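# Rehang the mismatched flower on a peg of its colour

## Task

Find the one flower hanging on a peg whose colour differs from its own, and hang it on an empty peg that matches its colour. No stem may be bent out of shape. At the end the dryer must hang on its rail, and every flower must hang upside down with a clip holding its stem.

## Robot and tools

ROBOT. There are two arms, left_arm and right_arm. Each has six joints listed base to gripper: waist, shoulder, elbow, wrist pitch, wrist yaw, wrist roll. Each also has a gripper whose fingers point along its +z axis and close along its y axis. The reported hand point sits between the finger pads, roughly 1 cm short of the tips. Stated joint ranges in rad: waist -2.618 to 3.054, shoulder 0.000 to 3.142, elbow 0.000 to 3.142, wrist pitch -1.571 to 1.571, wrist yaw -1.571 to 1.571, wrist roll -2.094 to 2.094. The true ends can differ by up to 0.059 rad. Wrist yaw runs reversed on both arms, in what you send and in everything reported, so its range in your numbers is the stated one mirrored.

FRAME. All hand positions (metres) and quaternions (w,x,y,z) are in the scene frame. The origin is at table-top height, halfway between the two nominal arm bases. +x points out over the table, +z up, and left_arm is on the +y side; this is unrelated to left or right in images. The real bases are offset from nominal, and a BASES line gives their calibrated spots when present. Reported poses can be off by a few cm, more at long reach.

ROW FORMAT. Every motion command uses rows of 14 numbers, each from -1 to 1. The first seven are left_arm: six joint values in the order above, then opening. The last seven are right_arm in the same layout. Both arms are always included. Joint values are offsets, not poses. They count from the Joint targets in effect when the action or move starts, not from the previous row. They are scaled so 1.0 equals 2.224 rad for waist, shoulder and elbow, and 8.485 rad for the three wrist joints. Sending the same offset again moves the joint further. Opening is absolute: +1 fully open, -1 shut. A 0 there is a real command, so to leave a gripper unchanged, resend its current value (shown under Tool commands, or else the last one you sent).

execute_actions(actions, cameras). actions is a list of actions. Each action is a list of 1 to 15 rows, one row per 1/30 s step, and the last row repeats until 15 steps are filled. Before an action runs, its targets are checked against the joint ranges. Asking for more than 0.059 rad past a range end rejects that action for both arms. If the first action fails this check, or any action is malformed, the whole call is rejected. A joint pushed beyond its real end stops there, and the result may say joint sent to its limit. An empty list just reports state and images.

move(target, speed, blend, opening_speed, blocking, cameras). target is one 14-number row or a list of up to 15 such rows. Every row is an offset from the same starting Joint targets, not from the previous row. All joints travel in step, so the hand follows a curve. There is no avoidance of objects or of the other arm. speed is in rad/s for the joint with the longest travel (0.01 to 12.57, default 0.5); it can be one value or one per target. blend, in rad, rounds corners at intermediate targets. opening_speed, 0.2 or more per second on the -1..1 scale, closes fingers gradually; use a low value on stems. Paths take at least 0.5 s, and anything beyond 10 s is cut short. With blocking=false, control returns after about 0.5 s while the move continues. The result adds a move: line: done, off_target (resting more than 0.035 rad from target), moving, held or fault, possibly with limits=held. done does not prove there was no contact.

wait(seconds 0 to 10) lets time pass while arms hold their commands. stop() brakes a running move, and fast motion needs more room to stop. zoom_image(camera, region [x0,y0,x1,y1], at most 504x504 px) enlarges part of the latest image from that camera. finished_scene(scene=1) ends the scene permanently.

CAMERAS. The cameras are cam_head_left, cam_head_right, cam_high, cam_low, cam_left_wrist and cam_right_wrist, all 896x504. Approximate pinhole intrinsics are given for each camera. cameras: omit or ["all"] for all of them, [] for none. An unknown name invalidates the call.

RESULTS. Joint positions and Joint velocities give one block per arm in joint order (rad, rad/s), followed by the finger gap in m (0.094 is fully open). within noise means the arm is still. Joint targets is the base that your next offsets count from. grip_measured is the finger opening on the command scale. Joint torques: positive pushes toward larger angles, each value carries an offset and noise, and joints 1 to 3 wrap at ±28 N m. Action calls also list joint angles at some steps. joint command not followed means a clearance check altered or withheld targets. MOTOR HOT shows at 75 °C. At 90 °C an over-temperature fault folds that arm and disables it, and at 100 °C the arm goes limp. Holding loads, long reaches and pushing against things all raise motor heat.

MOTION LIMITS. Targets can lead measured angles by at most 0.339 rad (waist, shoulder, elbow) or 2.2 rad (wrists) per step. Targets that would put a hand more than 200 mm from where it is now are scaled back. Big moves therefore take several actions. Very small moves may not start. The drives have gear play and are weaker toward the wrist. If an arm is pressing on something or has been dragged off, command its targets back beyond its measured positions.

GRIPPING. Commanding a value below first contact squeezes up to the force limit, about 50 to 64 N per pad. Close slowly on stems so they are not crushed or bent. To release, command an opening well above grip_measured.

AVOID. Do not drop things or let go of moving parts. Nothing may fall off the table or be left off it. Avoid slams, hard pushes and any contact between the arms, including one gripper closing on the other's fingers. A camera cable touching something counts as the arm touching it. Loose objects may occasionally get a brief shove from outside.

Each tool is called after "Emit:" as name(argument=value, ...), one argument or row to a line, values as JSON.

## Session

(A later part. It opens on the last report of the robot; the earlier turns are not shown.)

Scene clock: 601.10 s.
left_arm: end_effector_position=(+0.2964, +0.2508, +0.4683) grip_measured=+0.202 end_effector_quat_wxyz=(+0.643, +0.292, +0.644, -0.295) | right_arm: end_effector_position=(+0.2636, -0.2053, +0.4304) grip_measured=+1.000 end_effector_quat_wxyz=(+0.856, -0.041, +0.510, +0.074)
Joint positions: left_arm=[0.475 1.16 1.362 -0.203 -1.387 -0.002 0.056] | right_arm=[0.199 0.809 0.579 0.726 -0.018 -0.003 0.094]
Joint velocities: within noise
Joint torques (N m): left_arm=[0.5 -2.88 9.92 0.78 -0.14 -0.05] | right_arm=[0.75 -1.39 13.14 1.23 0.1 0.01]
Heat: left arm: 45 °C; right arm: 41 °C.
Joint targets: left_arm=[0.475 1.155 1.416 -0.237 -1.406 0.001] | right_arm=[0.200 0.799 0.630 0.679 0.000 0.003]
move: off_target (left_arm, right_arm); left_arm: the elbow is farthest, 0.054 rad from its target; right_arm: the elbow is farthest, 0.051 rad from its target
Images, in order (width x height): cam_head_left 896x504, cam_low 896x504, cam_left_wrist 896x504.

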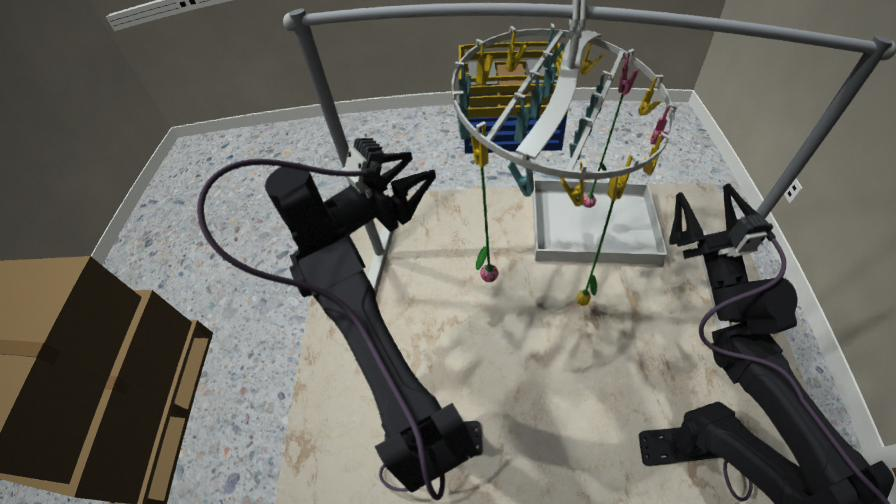

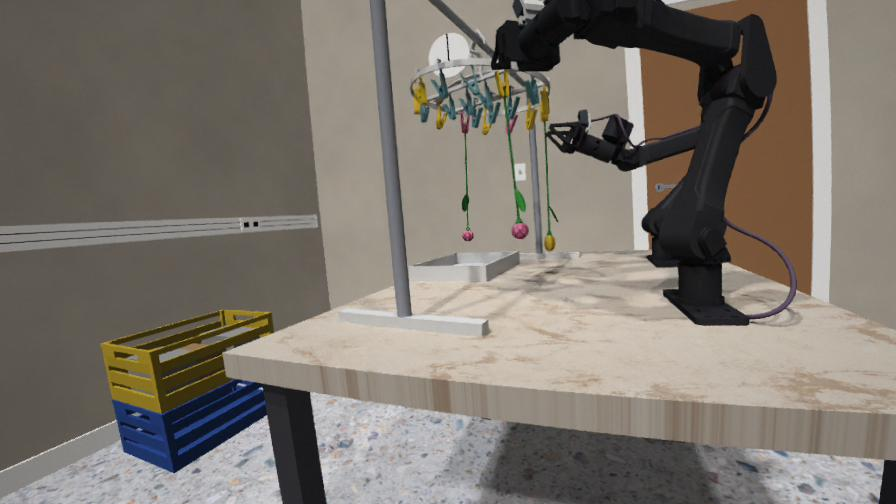

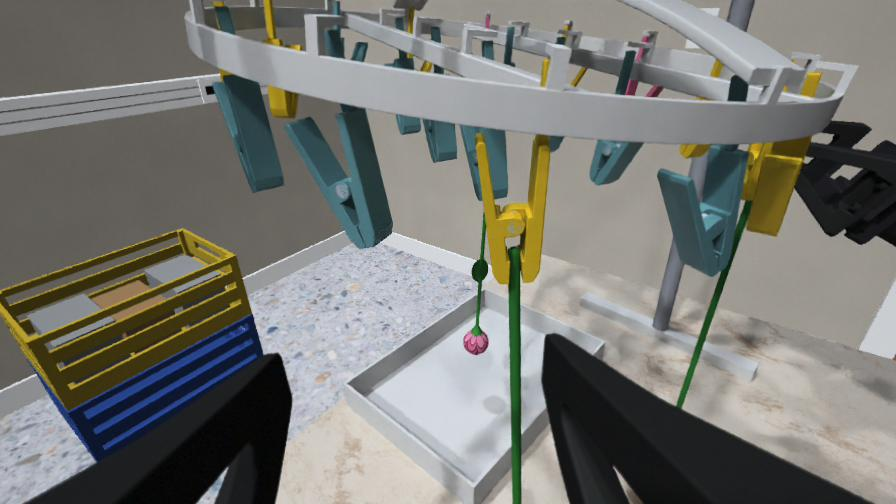

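Emit:
move(
  target=[0, 0, 0, 0, 0, 0, 0.2, 0.2873, -0.0603, -0.1124, -0.0093, 0, 0, 0.6],
  speed=0.6,
  cameras=["cam_head_left","cam_right_wrist"],
)

Scene clock: 780.97 s.
left_arm: end_effector_position=(+0.2964, +0.2508, +0.4681) grip_measured=+0.202 end_effector_quat_wxyz=(+0.642, +0.292, +0.644, -0.296) | right_arm: end_effector_position=(+0.1647, -0.0407, +0.3615) grip_measured=+0.602 end_effector_quat_wxyz=(+0.755, -0.223, +0.523, +0.326)
Joint positions: left_arm=[0.475 1.16 1.362 -0.204 -1.387 -0.004 0.056] | right_arm=[0.838 0.686 0.398 0.649 -0.013 -0.001 0.075]
Joint velocities: within noise
Joint torques (N m): left_arm=[0.43 -2.67 9.96 0.78 -0.15 0.01] | right_arm=[0.68 -1.81 6.8 1.36 0.08 0.01]
Heat: left arm: 47 °C; right arm: 44 °C.
Joint targets: left_arm=[0.475 1.155 1.416 -0.237 -1.406 0.001] | right_arm=[0.839 0.665 0.380 0.600 0.000 0.003]
move: off_target (left_arm, right_arm); left_arm: the elbow is farthest, 0.054 rad from its target; right_arm: the wrist pitch is farthest, 0.049 rad from its target
Images, in order (width x height): cam_head_left 896x504, cam_right_wrist 896x504.

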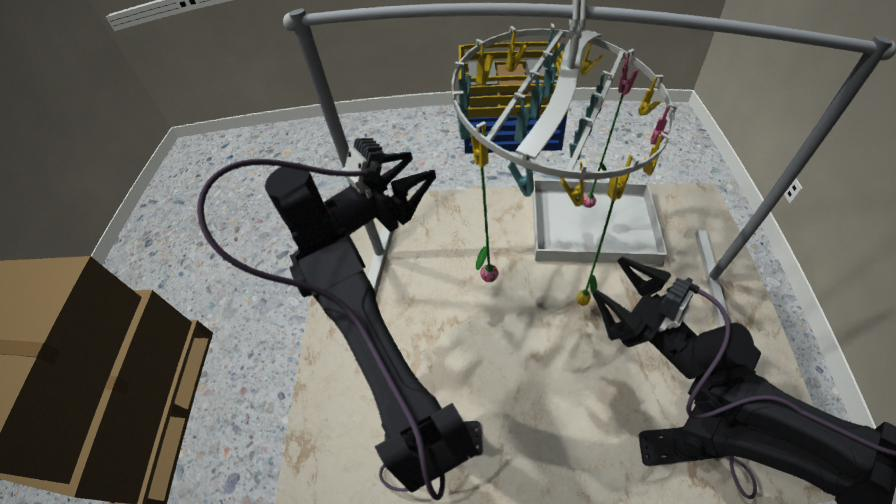

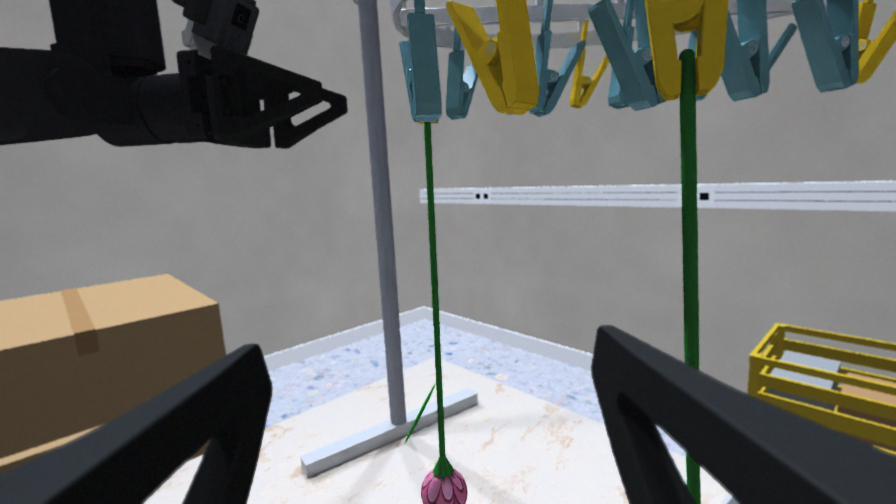

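Emit:
move(
  target=[0, 0, 0, 0, 0, 0, 0.2, -0.002, 0.496, 0.2756, 0.0943, 0.0015, 0, 0.5],
  speed=0.7,
  cameras=["cam_head_left","cam_right_wrist","cam_low"],
)

Scene clock: 837.60 s.
left_arm: end_effector_position=(+0.2964, +0.2508, +0.4681) grip_measured=+0.202 end_effector_quat_wxyz=(+0.642, +0.292, +0.644, -0.296) | right_arm: end_effector_position=(+0.3022, +0.1066, +0.3495) grip_measured=+0.502 end_effector_quat_wxyz=(+0.786, -0.205, +0.476, +0.339)
Joint positions: left_arm=[0.475 1.16 1.362 -0.204 -1.387 -0.004 0.056] | right_arm=[0.833 1.775 0.933 1.324 -0.006 -0.003 0.071]
Joint velocities: within noise
Joint torques (N m): left_arm=[0.38 -2.55 10.04 0.79 -0.12 0] | right_arm=[0.21 -9.85 12.93 2.37 0.11 0.01]
Heat: left arm: 47 °C; right arm: 42 °C.
Joint targets: left_arm=[0.475 1.155 1.416 -0.237 -1.406 0.001] | right_arm=[0.835 1.769 0.993 1.401 0.013 0.003]
move: off_target (left_arm, right_arm); left_arm: the elbow is farthest, 0.054 rad from its target; right_arm: the wrist pitch is farthest, 0.076 rad from its target
Images, in order (width x height): cam_head_left 896x504, cam_low 896x504, cam_right_wrist 896x504.

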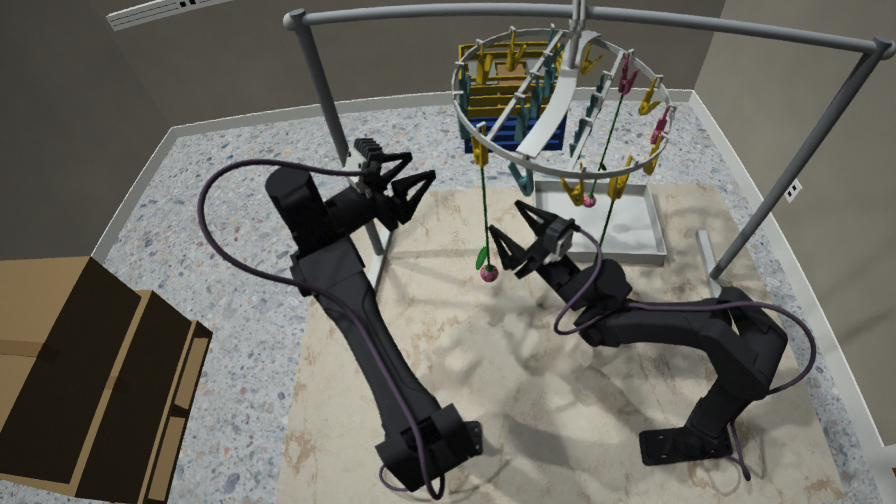

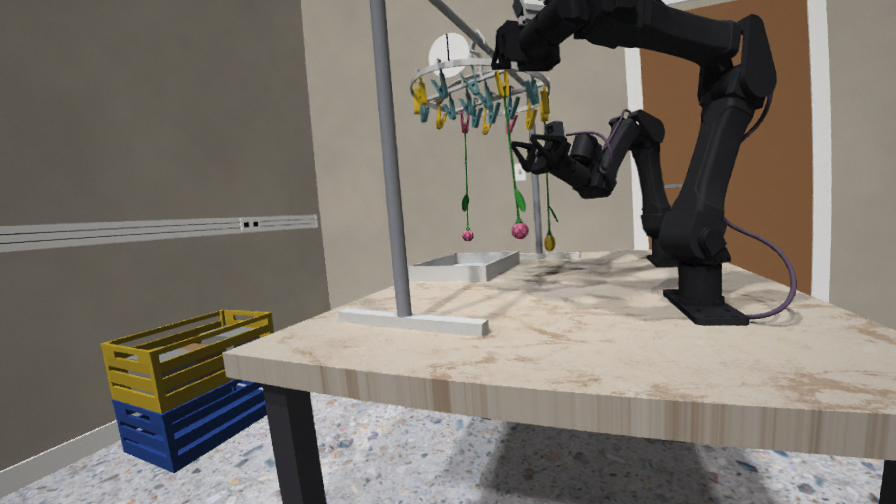

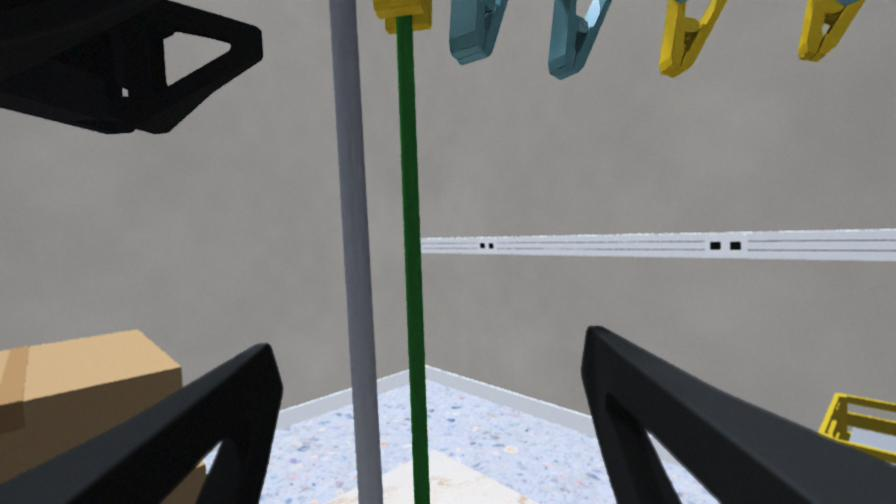

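Emit:
move(
  target=[0, 0, 0, 0, 0, 0, 0.2, 0.0067, 0.0769, 0.1088, -0.0066, 0, 0, 0.5],
  speed=0.3,
  cameras=["cam_head_left","cam_right_wrist"],
)

Scene clock: 855.70 s.
left_arm: end_effector_position=(+0.2964, +0.2508, +0.4681) grip_measured=+0.202 end_effector_quat_wxyz=(+0.642, +0.292, +0.644, -0.296) | right_arm: end_effector_position=(+0.3278, +0.1401, +0.3736) grip_measured=+0.502 end_effector_quat_wxyz=(+0.804, -0.192, +0.442, +0.350)
Joint positions: left_arm=[0.475 1.16 1.362 -0.204 -1.387 -0.004 0.056] | right_arm=[0.841 1.938 1.18 1.324 -0.006 -0.003 0.071]
Joint velocities: within noise
Joint torques (N m): left_arm=[0.47 -2.71 9.91 0.82 -0.16 -0.06] | right_arm=[0.79 -10.88 12.75 1.75 0.11 0.01]
Heat: left arm: 47 °C; right arm: 43 °C.
Joint targets: left_arm=[0.475 1.155 1.416 -0.237 -1.406 0.001] | right_arm=[0.850 1.940 1.235 1.345 0.013 0.003]
move: off_target (left_arm, right_arm); left_arm: the elbow is farthest, 0.054 rad from its target; right_arm: the elbow is farthest, 0.055 rad from its target
Images, in order (width x height): cam_head_left 896x504, cam_right_wrist 896x504.

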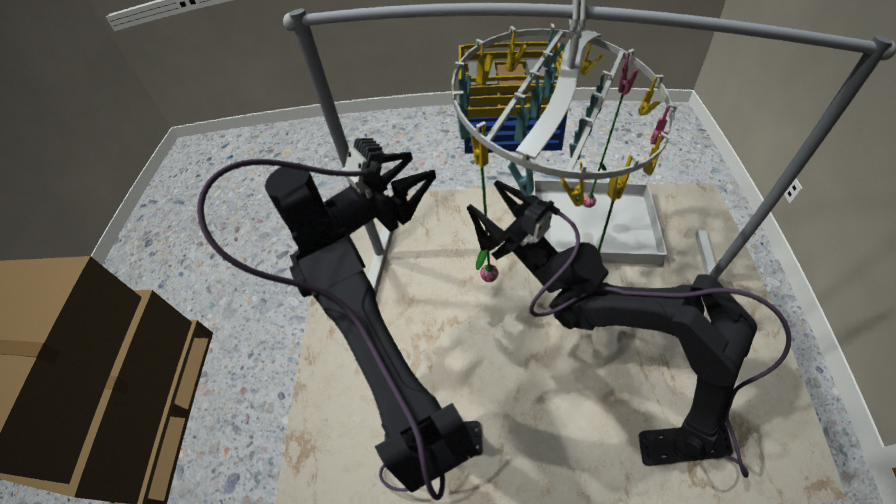

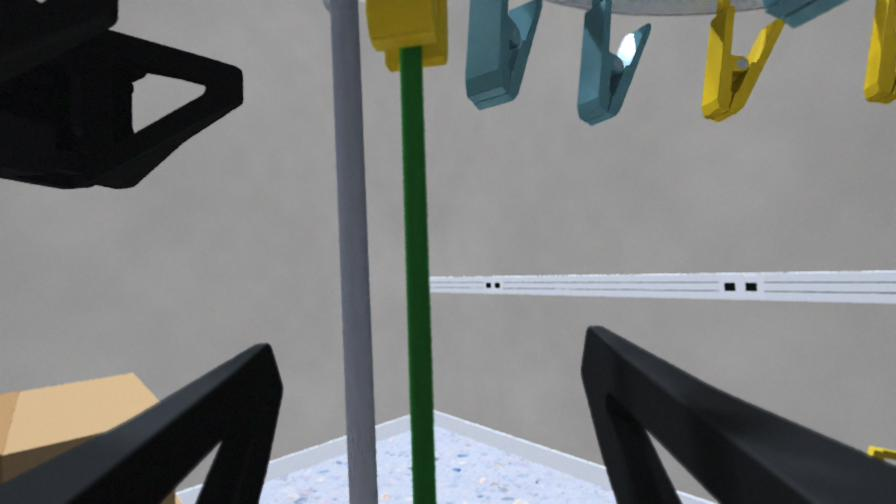

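Emit:
move(
  target=[0, 0, 0, 0, 0, 0, 0.2, 0.0036, 0.0144, 0.0112, -0.0124, 0, 0, 0.5],
  speed=0.3,
  cameras=["cam_low","cam_right_wrist"],
)

Emit:
zoom_image(
  camera="cam_low",
  region=[440, 60, 620, 220],
)

Scene clock: 872.73 s.
left_arm: end_effector_position=(+0.2964, +0.2508, +0.4681) grip_measured=+0.202 end_effector_quat_wxyz=(+0.642, +0.292, +0.644, -0.296) | right_arm: end_effector_position=(+0.3333, +0.1524, +0.3582) grip_measured=+0.502 end_effector_quat_wxyz=(+0.792, -0.202, +0.460, +0.348)
Joint positions: left_arm=[0.475 1.16 1.362 -0.204 -1.387 -0.004 0.056] | right_arm=[0.848 1.97 1.203 1.286 -0.006 -0.003 0.071]
Joint velocities: within noise
Joint torques (N m): left_arm=[0.46 -2.59 10.04 0.79 -0.15 0.03] | right_arm=[0.75 -11.32 12.86 1.21 0.11 0.01]
Heat: left arm: 47 °C; right arm: 44 °C.
Joint targets: left_arm=[0.475 1.155 1.416 -0.237 -1.406 0.001] | right_arm=[0.858 1.972 1.260 1.239 0.013 0.003]
move: off_target (left_arm, right_arm); left_arm: the elbow is farthest, 0.054 rad from its target; right_arm: the elbow is farthest, 0.057 rad from its target
Images, in order (width x height): cam_low 896x504, cam_right_wrist 896x504.

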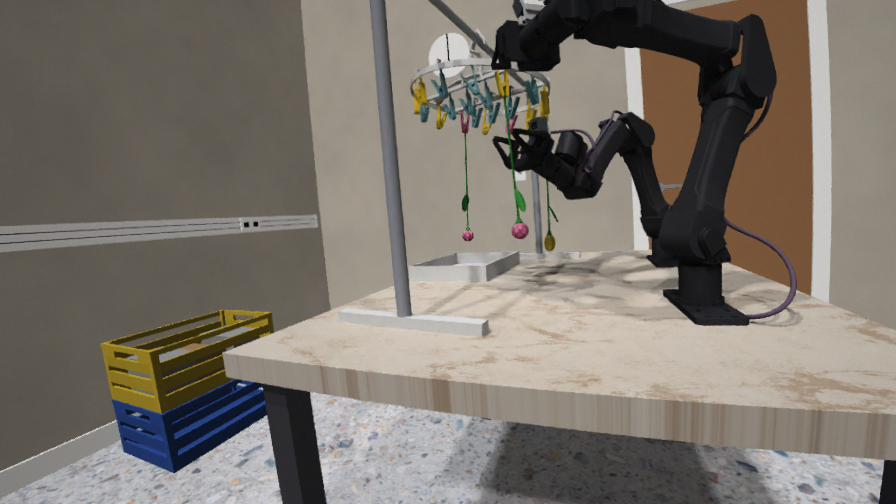

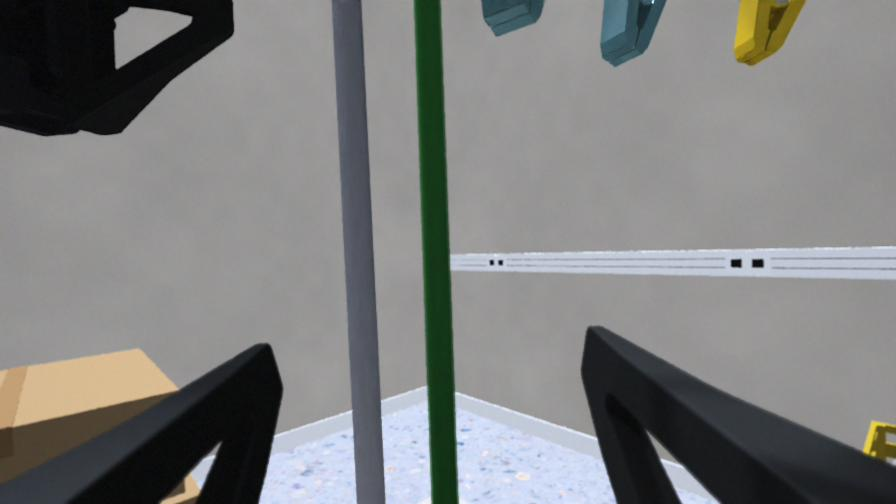

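Scaled by 2.800 from the camera's 896x504 image, which has a finer 1280x720 frame.

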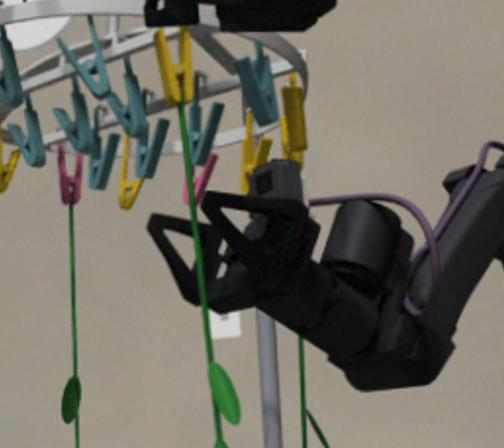

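Emit:
zoom_image(
  camera="cam_right_wrist",
  region=[350, 250, 550, 450],
)

Emit:
zoom_image(
  camera="cam_head_left",
  region=[440, 100, 600, 300],
)

Emit:
zoom_image(
  camera="cam_head_right",
  region=[420, 100, 580, 300],
)

Scaled by 2.520 from the camera's 896x504 image, which has a finer 1280x720 frame.

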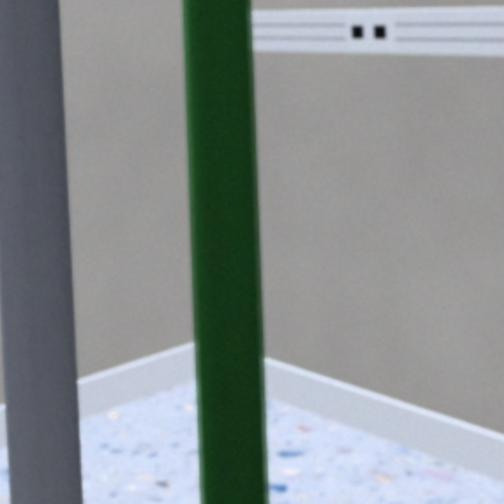

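This scene's latest camera images include none from cam_head_left. They are from: cam_low, cam_right_wrist. cam_head_left's image comes with the result of a call that names it in "cameras".

This scene's latest camera images include none from cam_head_right. They are from: cam_low, cam_right_wrist. cam_head_right's image comes with the result of a call that names it in "cameras".

Emit:
wait(
  seconds=0,
  cameras=["cam_head_left","cam_head_right","cam_high","cam_left_wrist"],
)

Emit:
zoom_image(
  camera="cam_head_left",
  region=[440, 120, 580, 260],
)

Emit:
zoom_image(
  camera="cam_high",
  region=[420, 160, 560, 300],
)

Scene clock: 897.20 s.
left_arm: end_effector_position=(+0.2964, +0.2508, +0.4681) grip_measured=+0.202 end_effector_quat_wxyz=(+0.642, +0.292, +0.644, -0.296) | right_arm: end_effector_position=(+0.3333, +0.1524, +0.3582) grip_measured=+0.502 end_effector_quat_wxyz=(+0.792, -0.202, +0.460, +0.348)
Joint positions: left_arm=[0.475 1.16 1.362 -0.204 -1.387 -0.004 0.056] | right_arm=[0.848 1.97 1.203 1.286 -0.006 -0.003 0.071]
Joint velocities: within noise
Joint torques (N m): left_arm=[0.61 -2.69 10.15 0.77 -0.15 -0.06] | right_arm=[0.75 -11.32 12.86 1.22 0.11 0.01]
Heat: left arm: 47 °C; right arm: 45 °C.
Joint targets: left_arm=[0.475 1.155 1.416 -0.237 -1.406 0.001] | right_arm=[0.858 1.972 1.260 1.239 0.013 0.003]
Tool commands: left_gripper/opening=+0.2 right_gripper/opening=+0.5
Images, in order (width x height): cam_head_left 896x504, cam_head_right 896x504, cam_high 896x504, cam_left_wrist 896x504.

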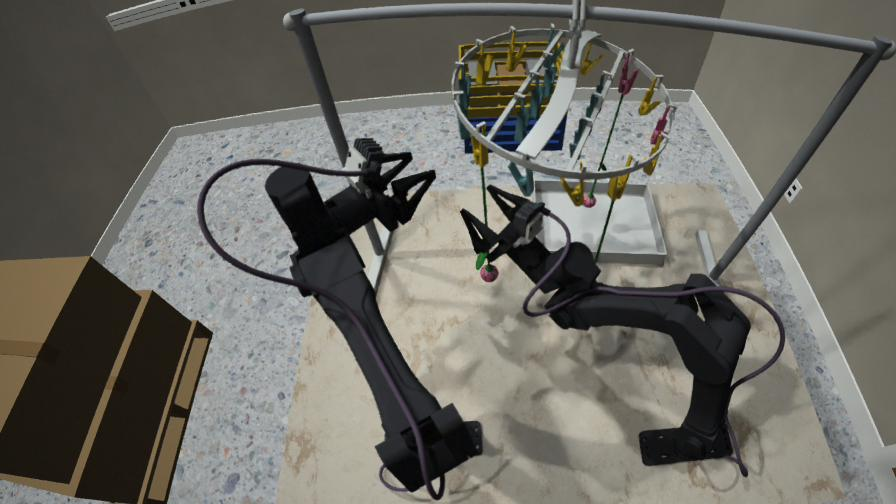

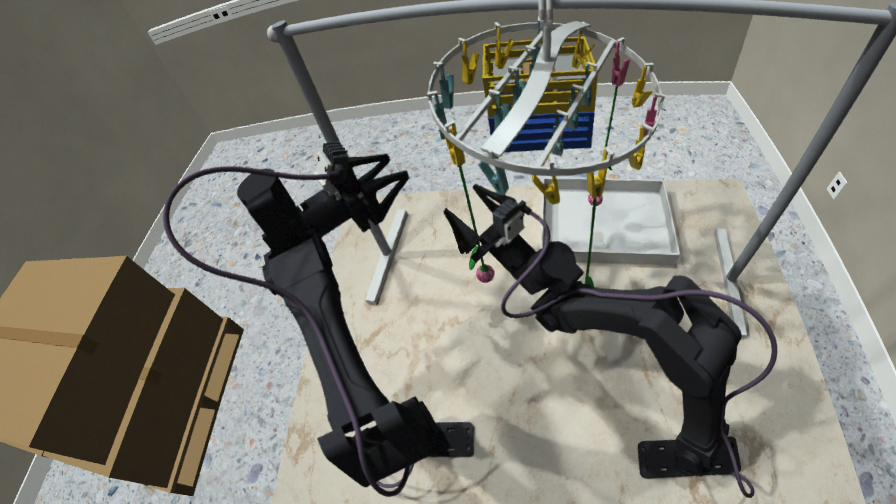

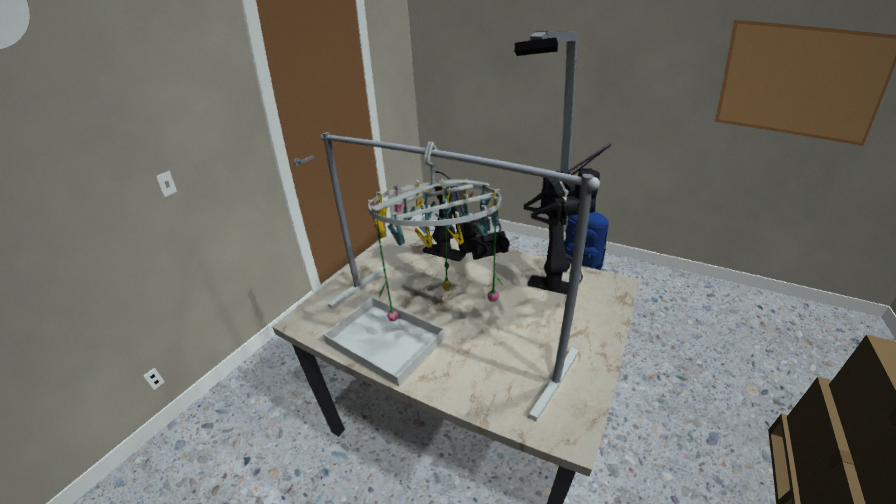

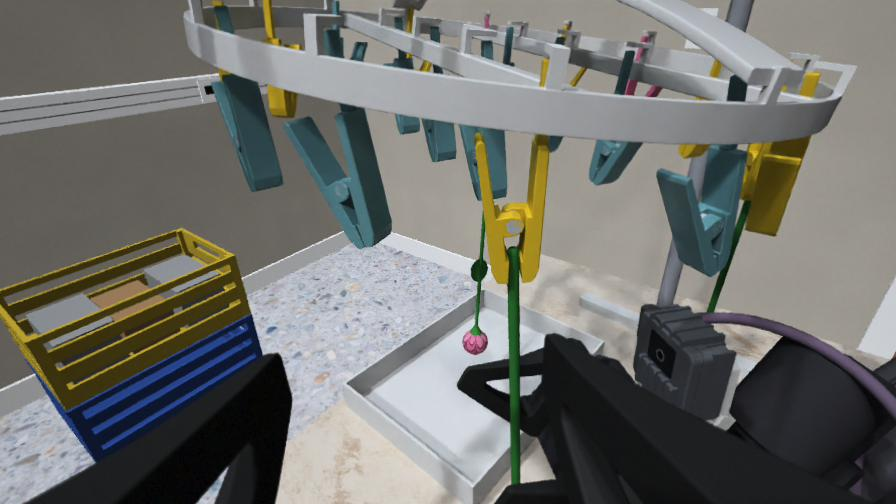

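Scaled by 3.600 from the camera's 896x504 image, which has a finer 1280x720 frame.

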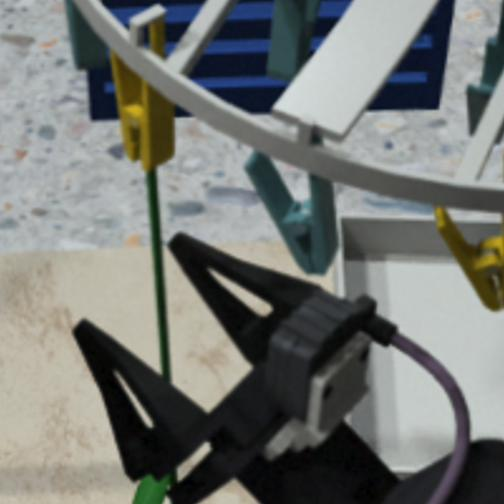

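Scaled by 3.600 from the camera's 896x504 image, which has a finer 1280x720 frame.

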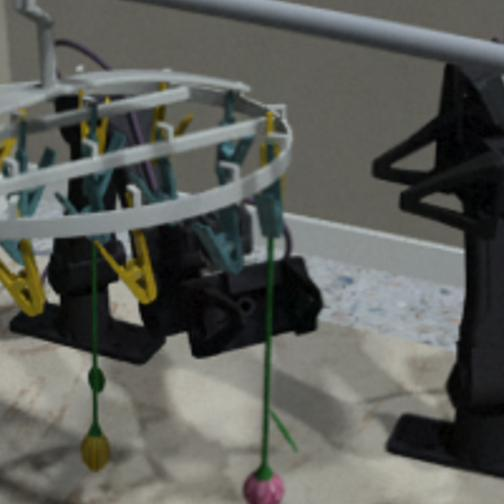

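Emit:
move(
  target=[-0.0409, 0.0351, 0.0468, -0.0031, -0.0119, 0, 0.0, 0, -0.0198, -0.0522, 0.0140, 0, 0, 0.5],
  speed=0.3,
  cameras=["cam_head_left","cam_right_wrist","cam_left_wrist"],
)

Emit:
zoom_image(
  camera="cam_left_wrist",
  region=[330, 60, 630, 360],
)

Scene clock: 935.67 s.
left_arm: end_effector_position=(+0.2922, +0.2205, +0.4819) grip_measured=+0.002 end_effector_quat_wxyz=(+0.611, +0.352, +0.613, -0.355) | right_arm: end_effector_position=(+0.3329, +0.1520, +0.3389) grip_measured=+0.502 end_effector_quat_wxyz=(+0.781, -0.210, +0.477, +0.344)
Joint positions: left_arm=[0.383 1.237 1.466 -0.23 -1.487 -0.004 0.047] | right_arm=[0.848 1.97 1.159 1.286 -0.006 -0.003 0.071]
Joint velocities: within noise
Joint torques (N m): left_arm=[-0.35 -3.3 10.03 0.74 -0.13 -0.03] | right_arm=[0.75 -15.47 6.04 2.33 0.11 0.01]
Heat: left arm: 47 °C; right arm: 45 °C.
Joint targets: left_arm=[0.384 1.233 1.520 -0.263 -1.507 0.001] | right_arm=[0.858 1.928 1.144 1.358 0.013 0.003]
move: off_target (left_arm, right_arm); left_arm: the elbow is farthest, 0.054 rad from its target; right_arm: the wrist pitch is farthest, 0.072 rad from its target
Images, in order (width x height): cam_head_left 896x504, cam_left_wrist 896x504, cam_right_wrist 896x504.

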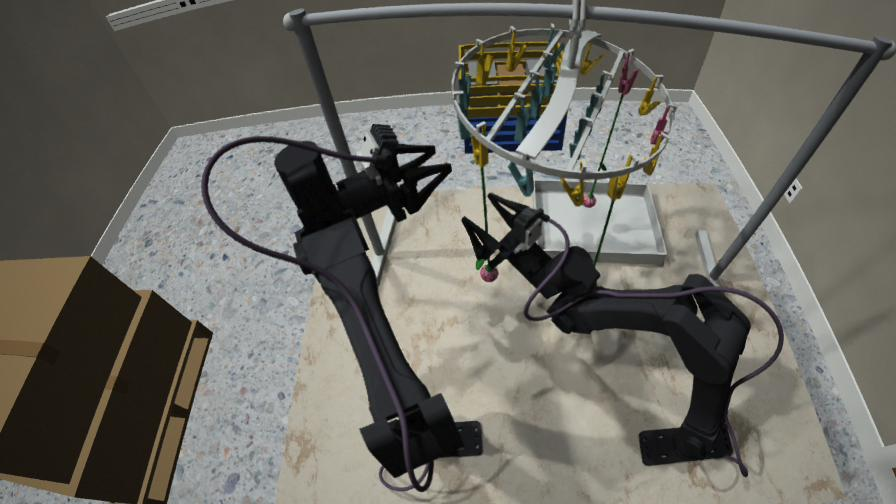

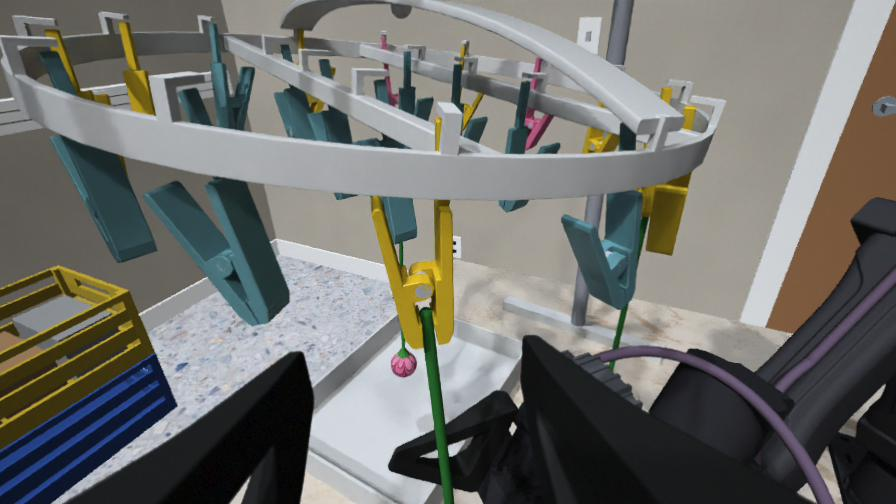

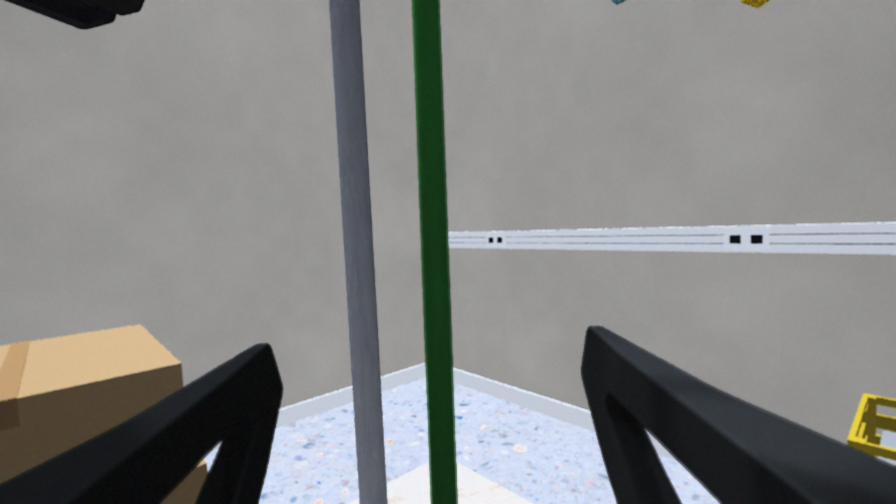

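Scaled by 1.680 from the camera's 896x504 image, which has a finer 1280x720 frame.

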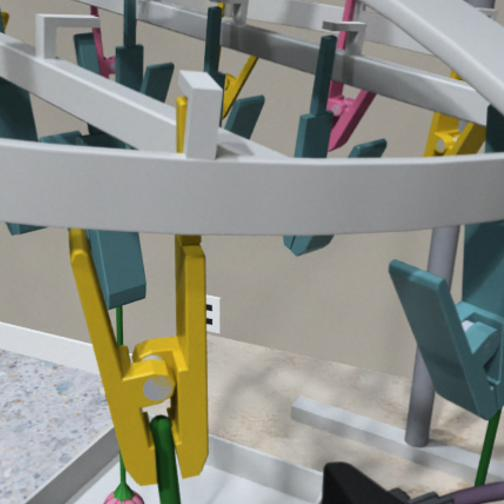

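Emit:
zoom_image(
  camera="cam_left_wrist",
  region=[350, 180, 480, 370],
)

Scaled by 2.653 from the camera's 896x504 image, which has a finer 1280x720 frame.

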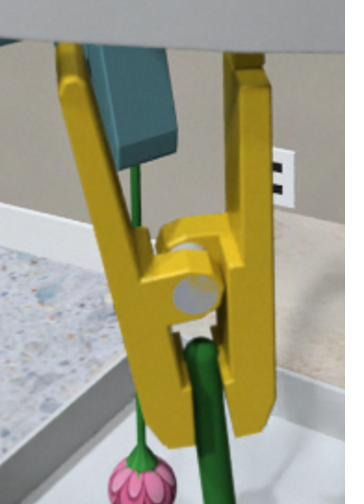

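Emit:
move(
  target=[-0.085, 0.0157, 0.0094, 0.0092, 0.0266, 0, 0.0, 0, -0.0157, -0.0198, 0.0037, 0, 0, 0.5],
  speed=0.3,
  cameras=["cam_head_left","cam_right_wrist","cam_left_wrist"],
)

Emit:
zoom_image(
  camera="cam_left_wrist",
  region=[280, 60, 580, 400],
)

Scene clock: 979.87 s.
left_arm: end_effector_position=(+0.3199, +0.1846, +0.4794) grip_measured=+0.002 end_effector_quat_wxyz=(+0.610, +0.343, +0.620, -0.353) | right_arm: end_effector_position=(+0.3251, +0.1434, +0.3450) grip_measured=+0.502 end_effector_quat_wxyz=(+0.786, -0.206, +0.469, +0.346)
Joint positions: left_arm=[0.196 1.272 1.486 -0.23 -1.282 -0.004 0.047] | right_arm=[0.848 1.936 1.117 1.313 -0.006 -0.003 0.071]
Joint velocities: within noise
Joint torques (N m): left_arm=[-0.51 -3.69 9.87 1.57 0.05 -0.01] | right_arm=[0.75 -15.21 5.75 2.33 0.11 0.01]
Heat: left arm: 41 °C; right arm: 46 °C.
Joint targets: left_arm=[0.195 1.268 1.541 -0.185 -1.281 0.001] | right_arm=[0.858 1.893 1.100 1.390 0.013 0.003]
move: off_target (left_arm, right_arm); left_arm: the elbow is farthest, 0.055 rad from its target; right_arm: the wrist pitch is farthest, 0.076 rad from its target
Images, in order (width x height): cam_head_left 896x504, cam_left_wrist 896x504, cam_right_wrist 896x504.

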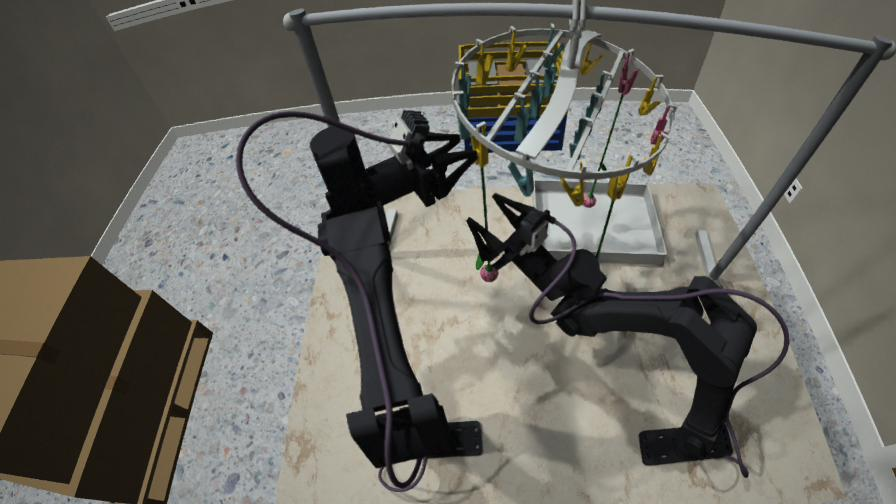

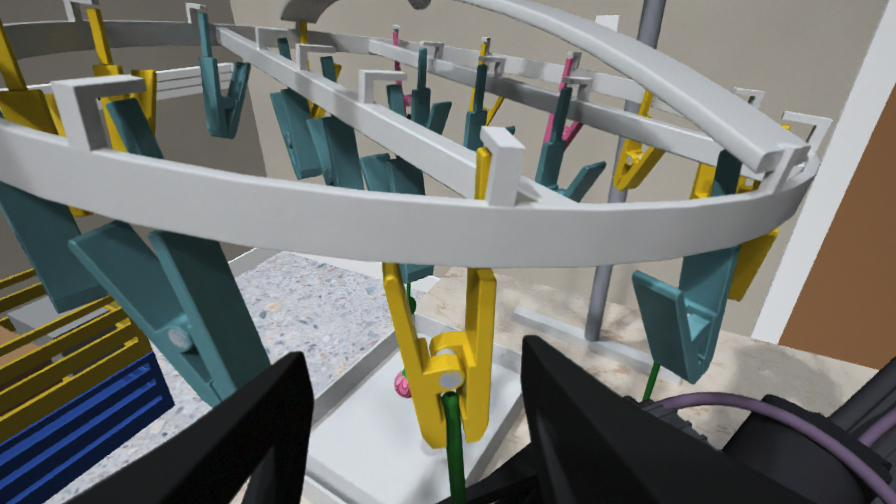

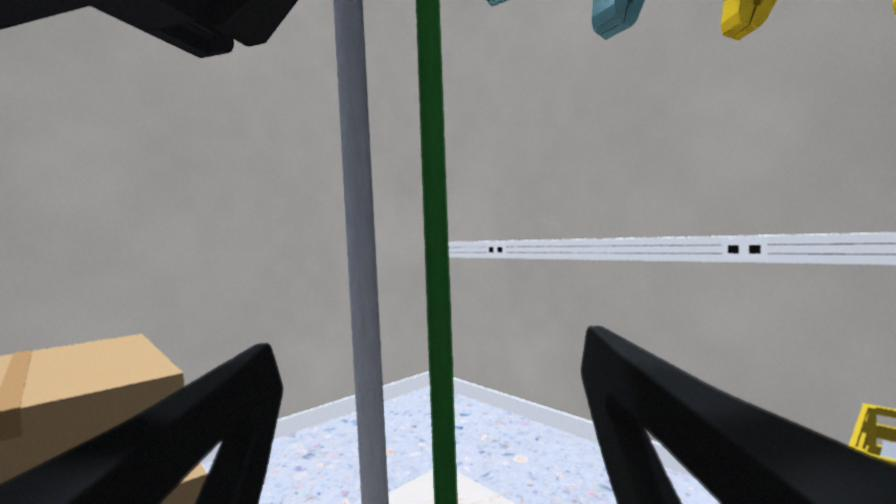

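Scaled by 1.482 from the camera's 896x504 image, which has a finer 1280x720 frame.

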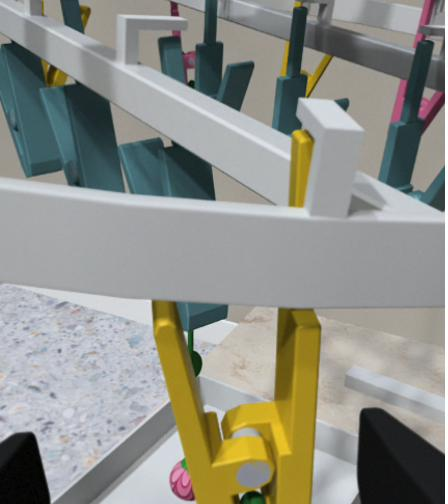

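Emit:
move(
  target=[-0.0373, 0.0054, -0.0405, 0.0065, 0.0077, 0, 0.0, 0, 0, 0, 0, 0, 0, 0.5],
  speed=0.15,
  cameras=["cam_head_left","cam_low","cam_left_wrist"],
)

Emit:
zoom_image(
  camera="cam_left_wrist",
  region=[280, 160, 580, 504],
)

Emit:
zoom_image(
  camera="cam_low",
  region=[420, 0, 620, 200],
)

Emit:
zoom_image(
  camera="cam_head_left",
  region=[400, 60, 580, 280],
)

Scene clock: 1019.13 s.
left_arm: end_effector_position=(+0.3286, +0.1649, +0.4722) grip_measured=+0.002 end_effector_quat_wxyz=(+0.607, +0.348, +0.618, -0.358) | right_arm: end_effector_position=(+0.3251, +0.1434, +0.3450) grip_measured=+0.502 end_effector_quat_wxyz=(+0.786, -0.206, +0.469, +0.346)
Joint positions: left_arm=[0.113 1.286 1.464 -0.195 -1.216 -0.004 0.047] | right_arm=[0.848 1.936 1.117 1.313 -0.006 -0.003 0.071]
Joint velocities: within noise
Joint torques (N m): left_arm=[-0.39 -4.08 4.37 1.73 0.09 -0.03] | right_arm=[0.75 -15.2 5.76 2.34 0.11 0.01]
Heat: left arm: 45 °C; right arm: 48 °C.
Joint targets: left_arm=[0.112 1.280 1.451 -0.130 -1.216 0.001] | right_arm=[0.858 1.893 1.100 1.390 0.013 0.003]
move: off_target (left_arm, right_arm); left_arm: the wrist pitch is farthest, 0.065 rad from its target; right_arm: the wrist pitch is farthest, 0.077 rad from its target
Images, in order (width x height): cam_head_left 896x504, cam_low 896x504, cam_left_wrist 896x504.

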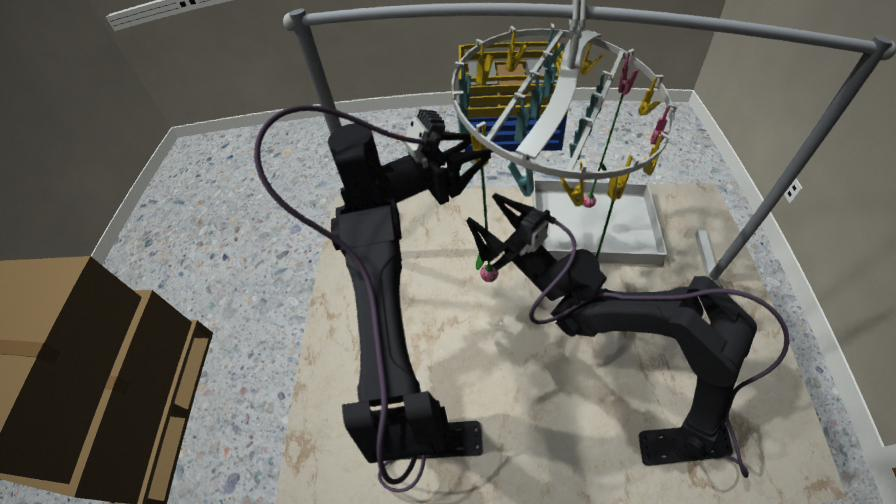

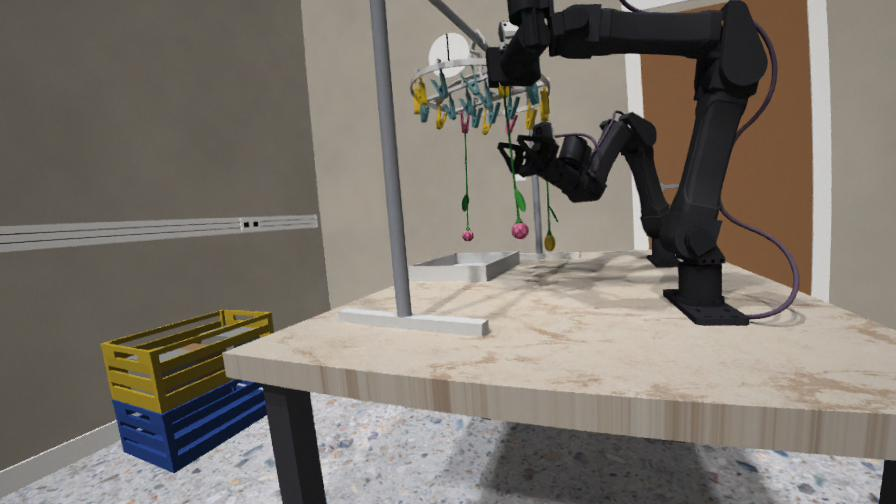

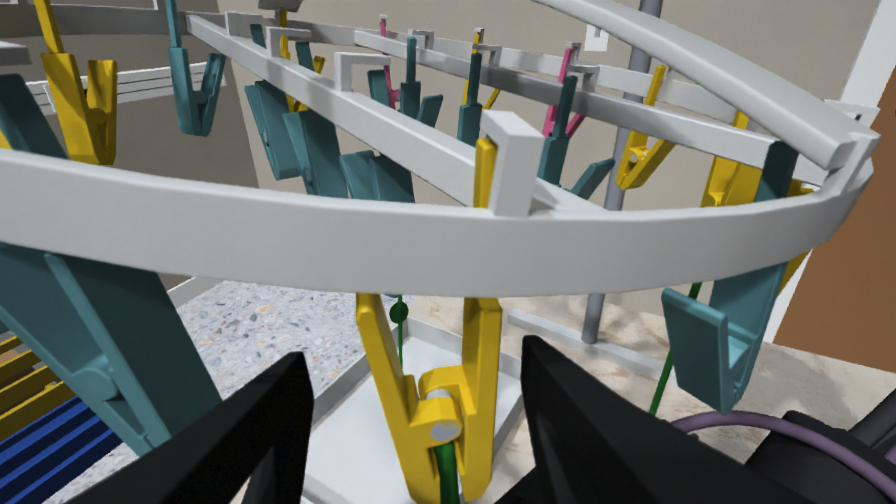

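Scaled by 1.465 from the camera's 896x504 image, which has a finer 1280x720 frame.

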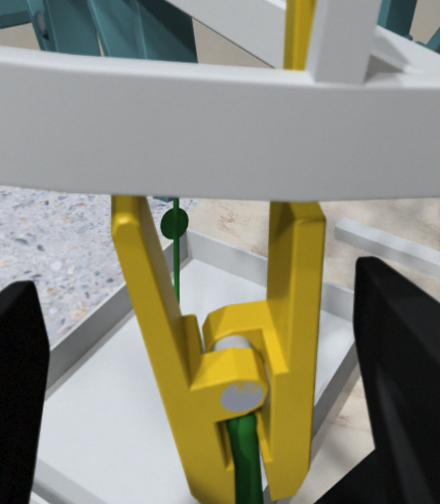

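Scaled by 2.520 from the camera's 896x504 image, which has a finer 1280x720 frame.

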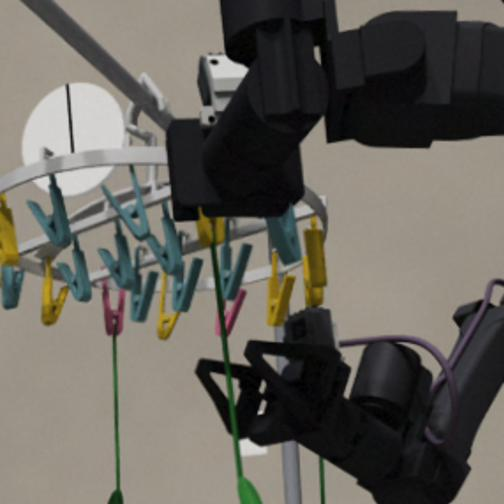

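Scaled by 2.291 from the camera's 896x504 image, which has a finer 1280x720 frame.

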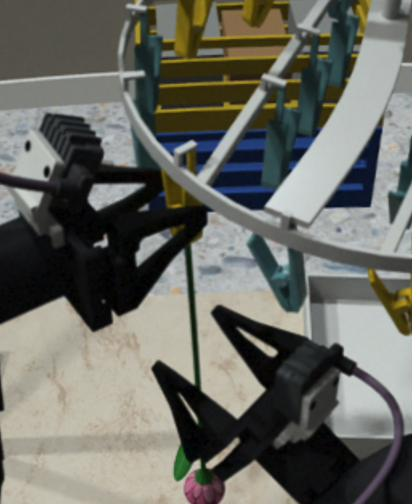

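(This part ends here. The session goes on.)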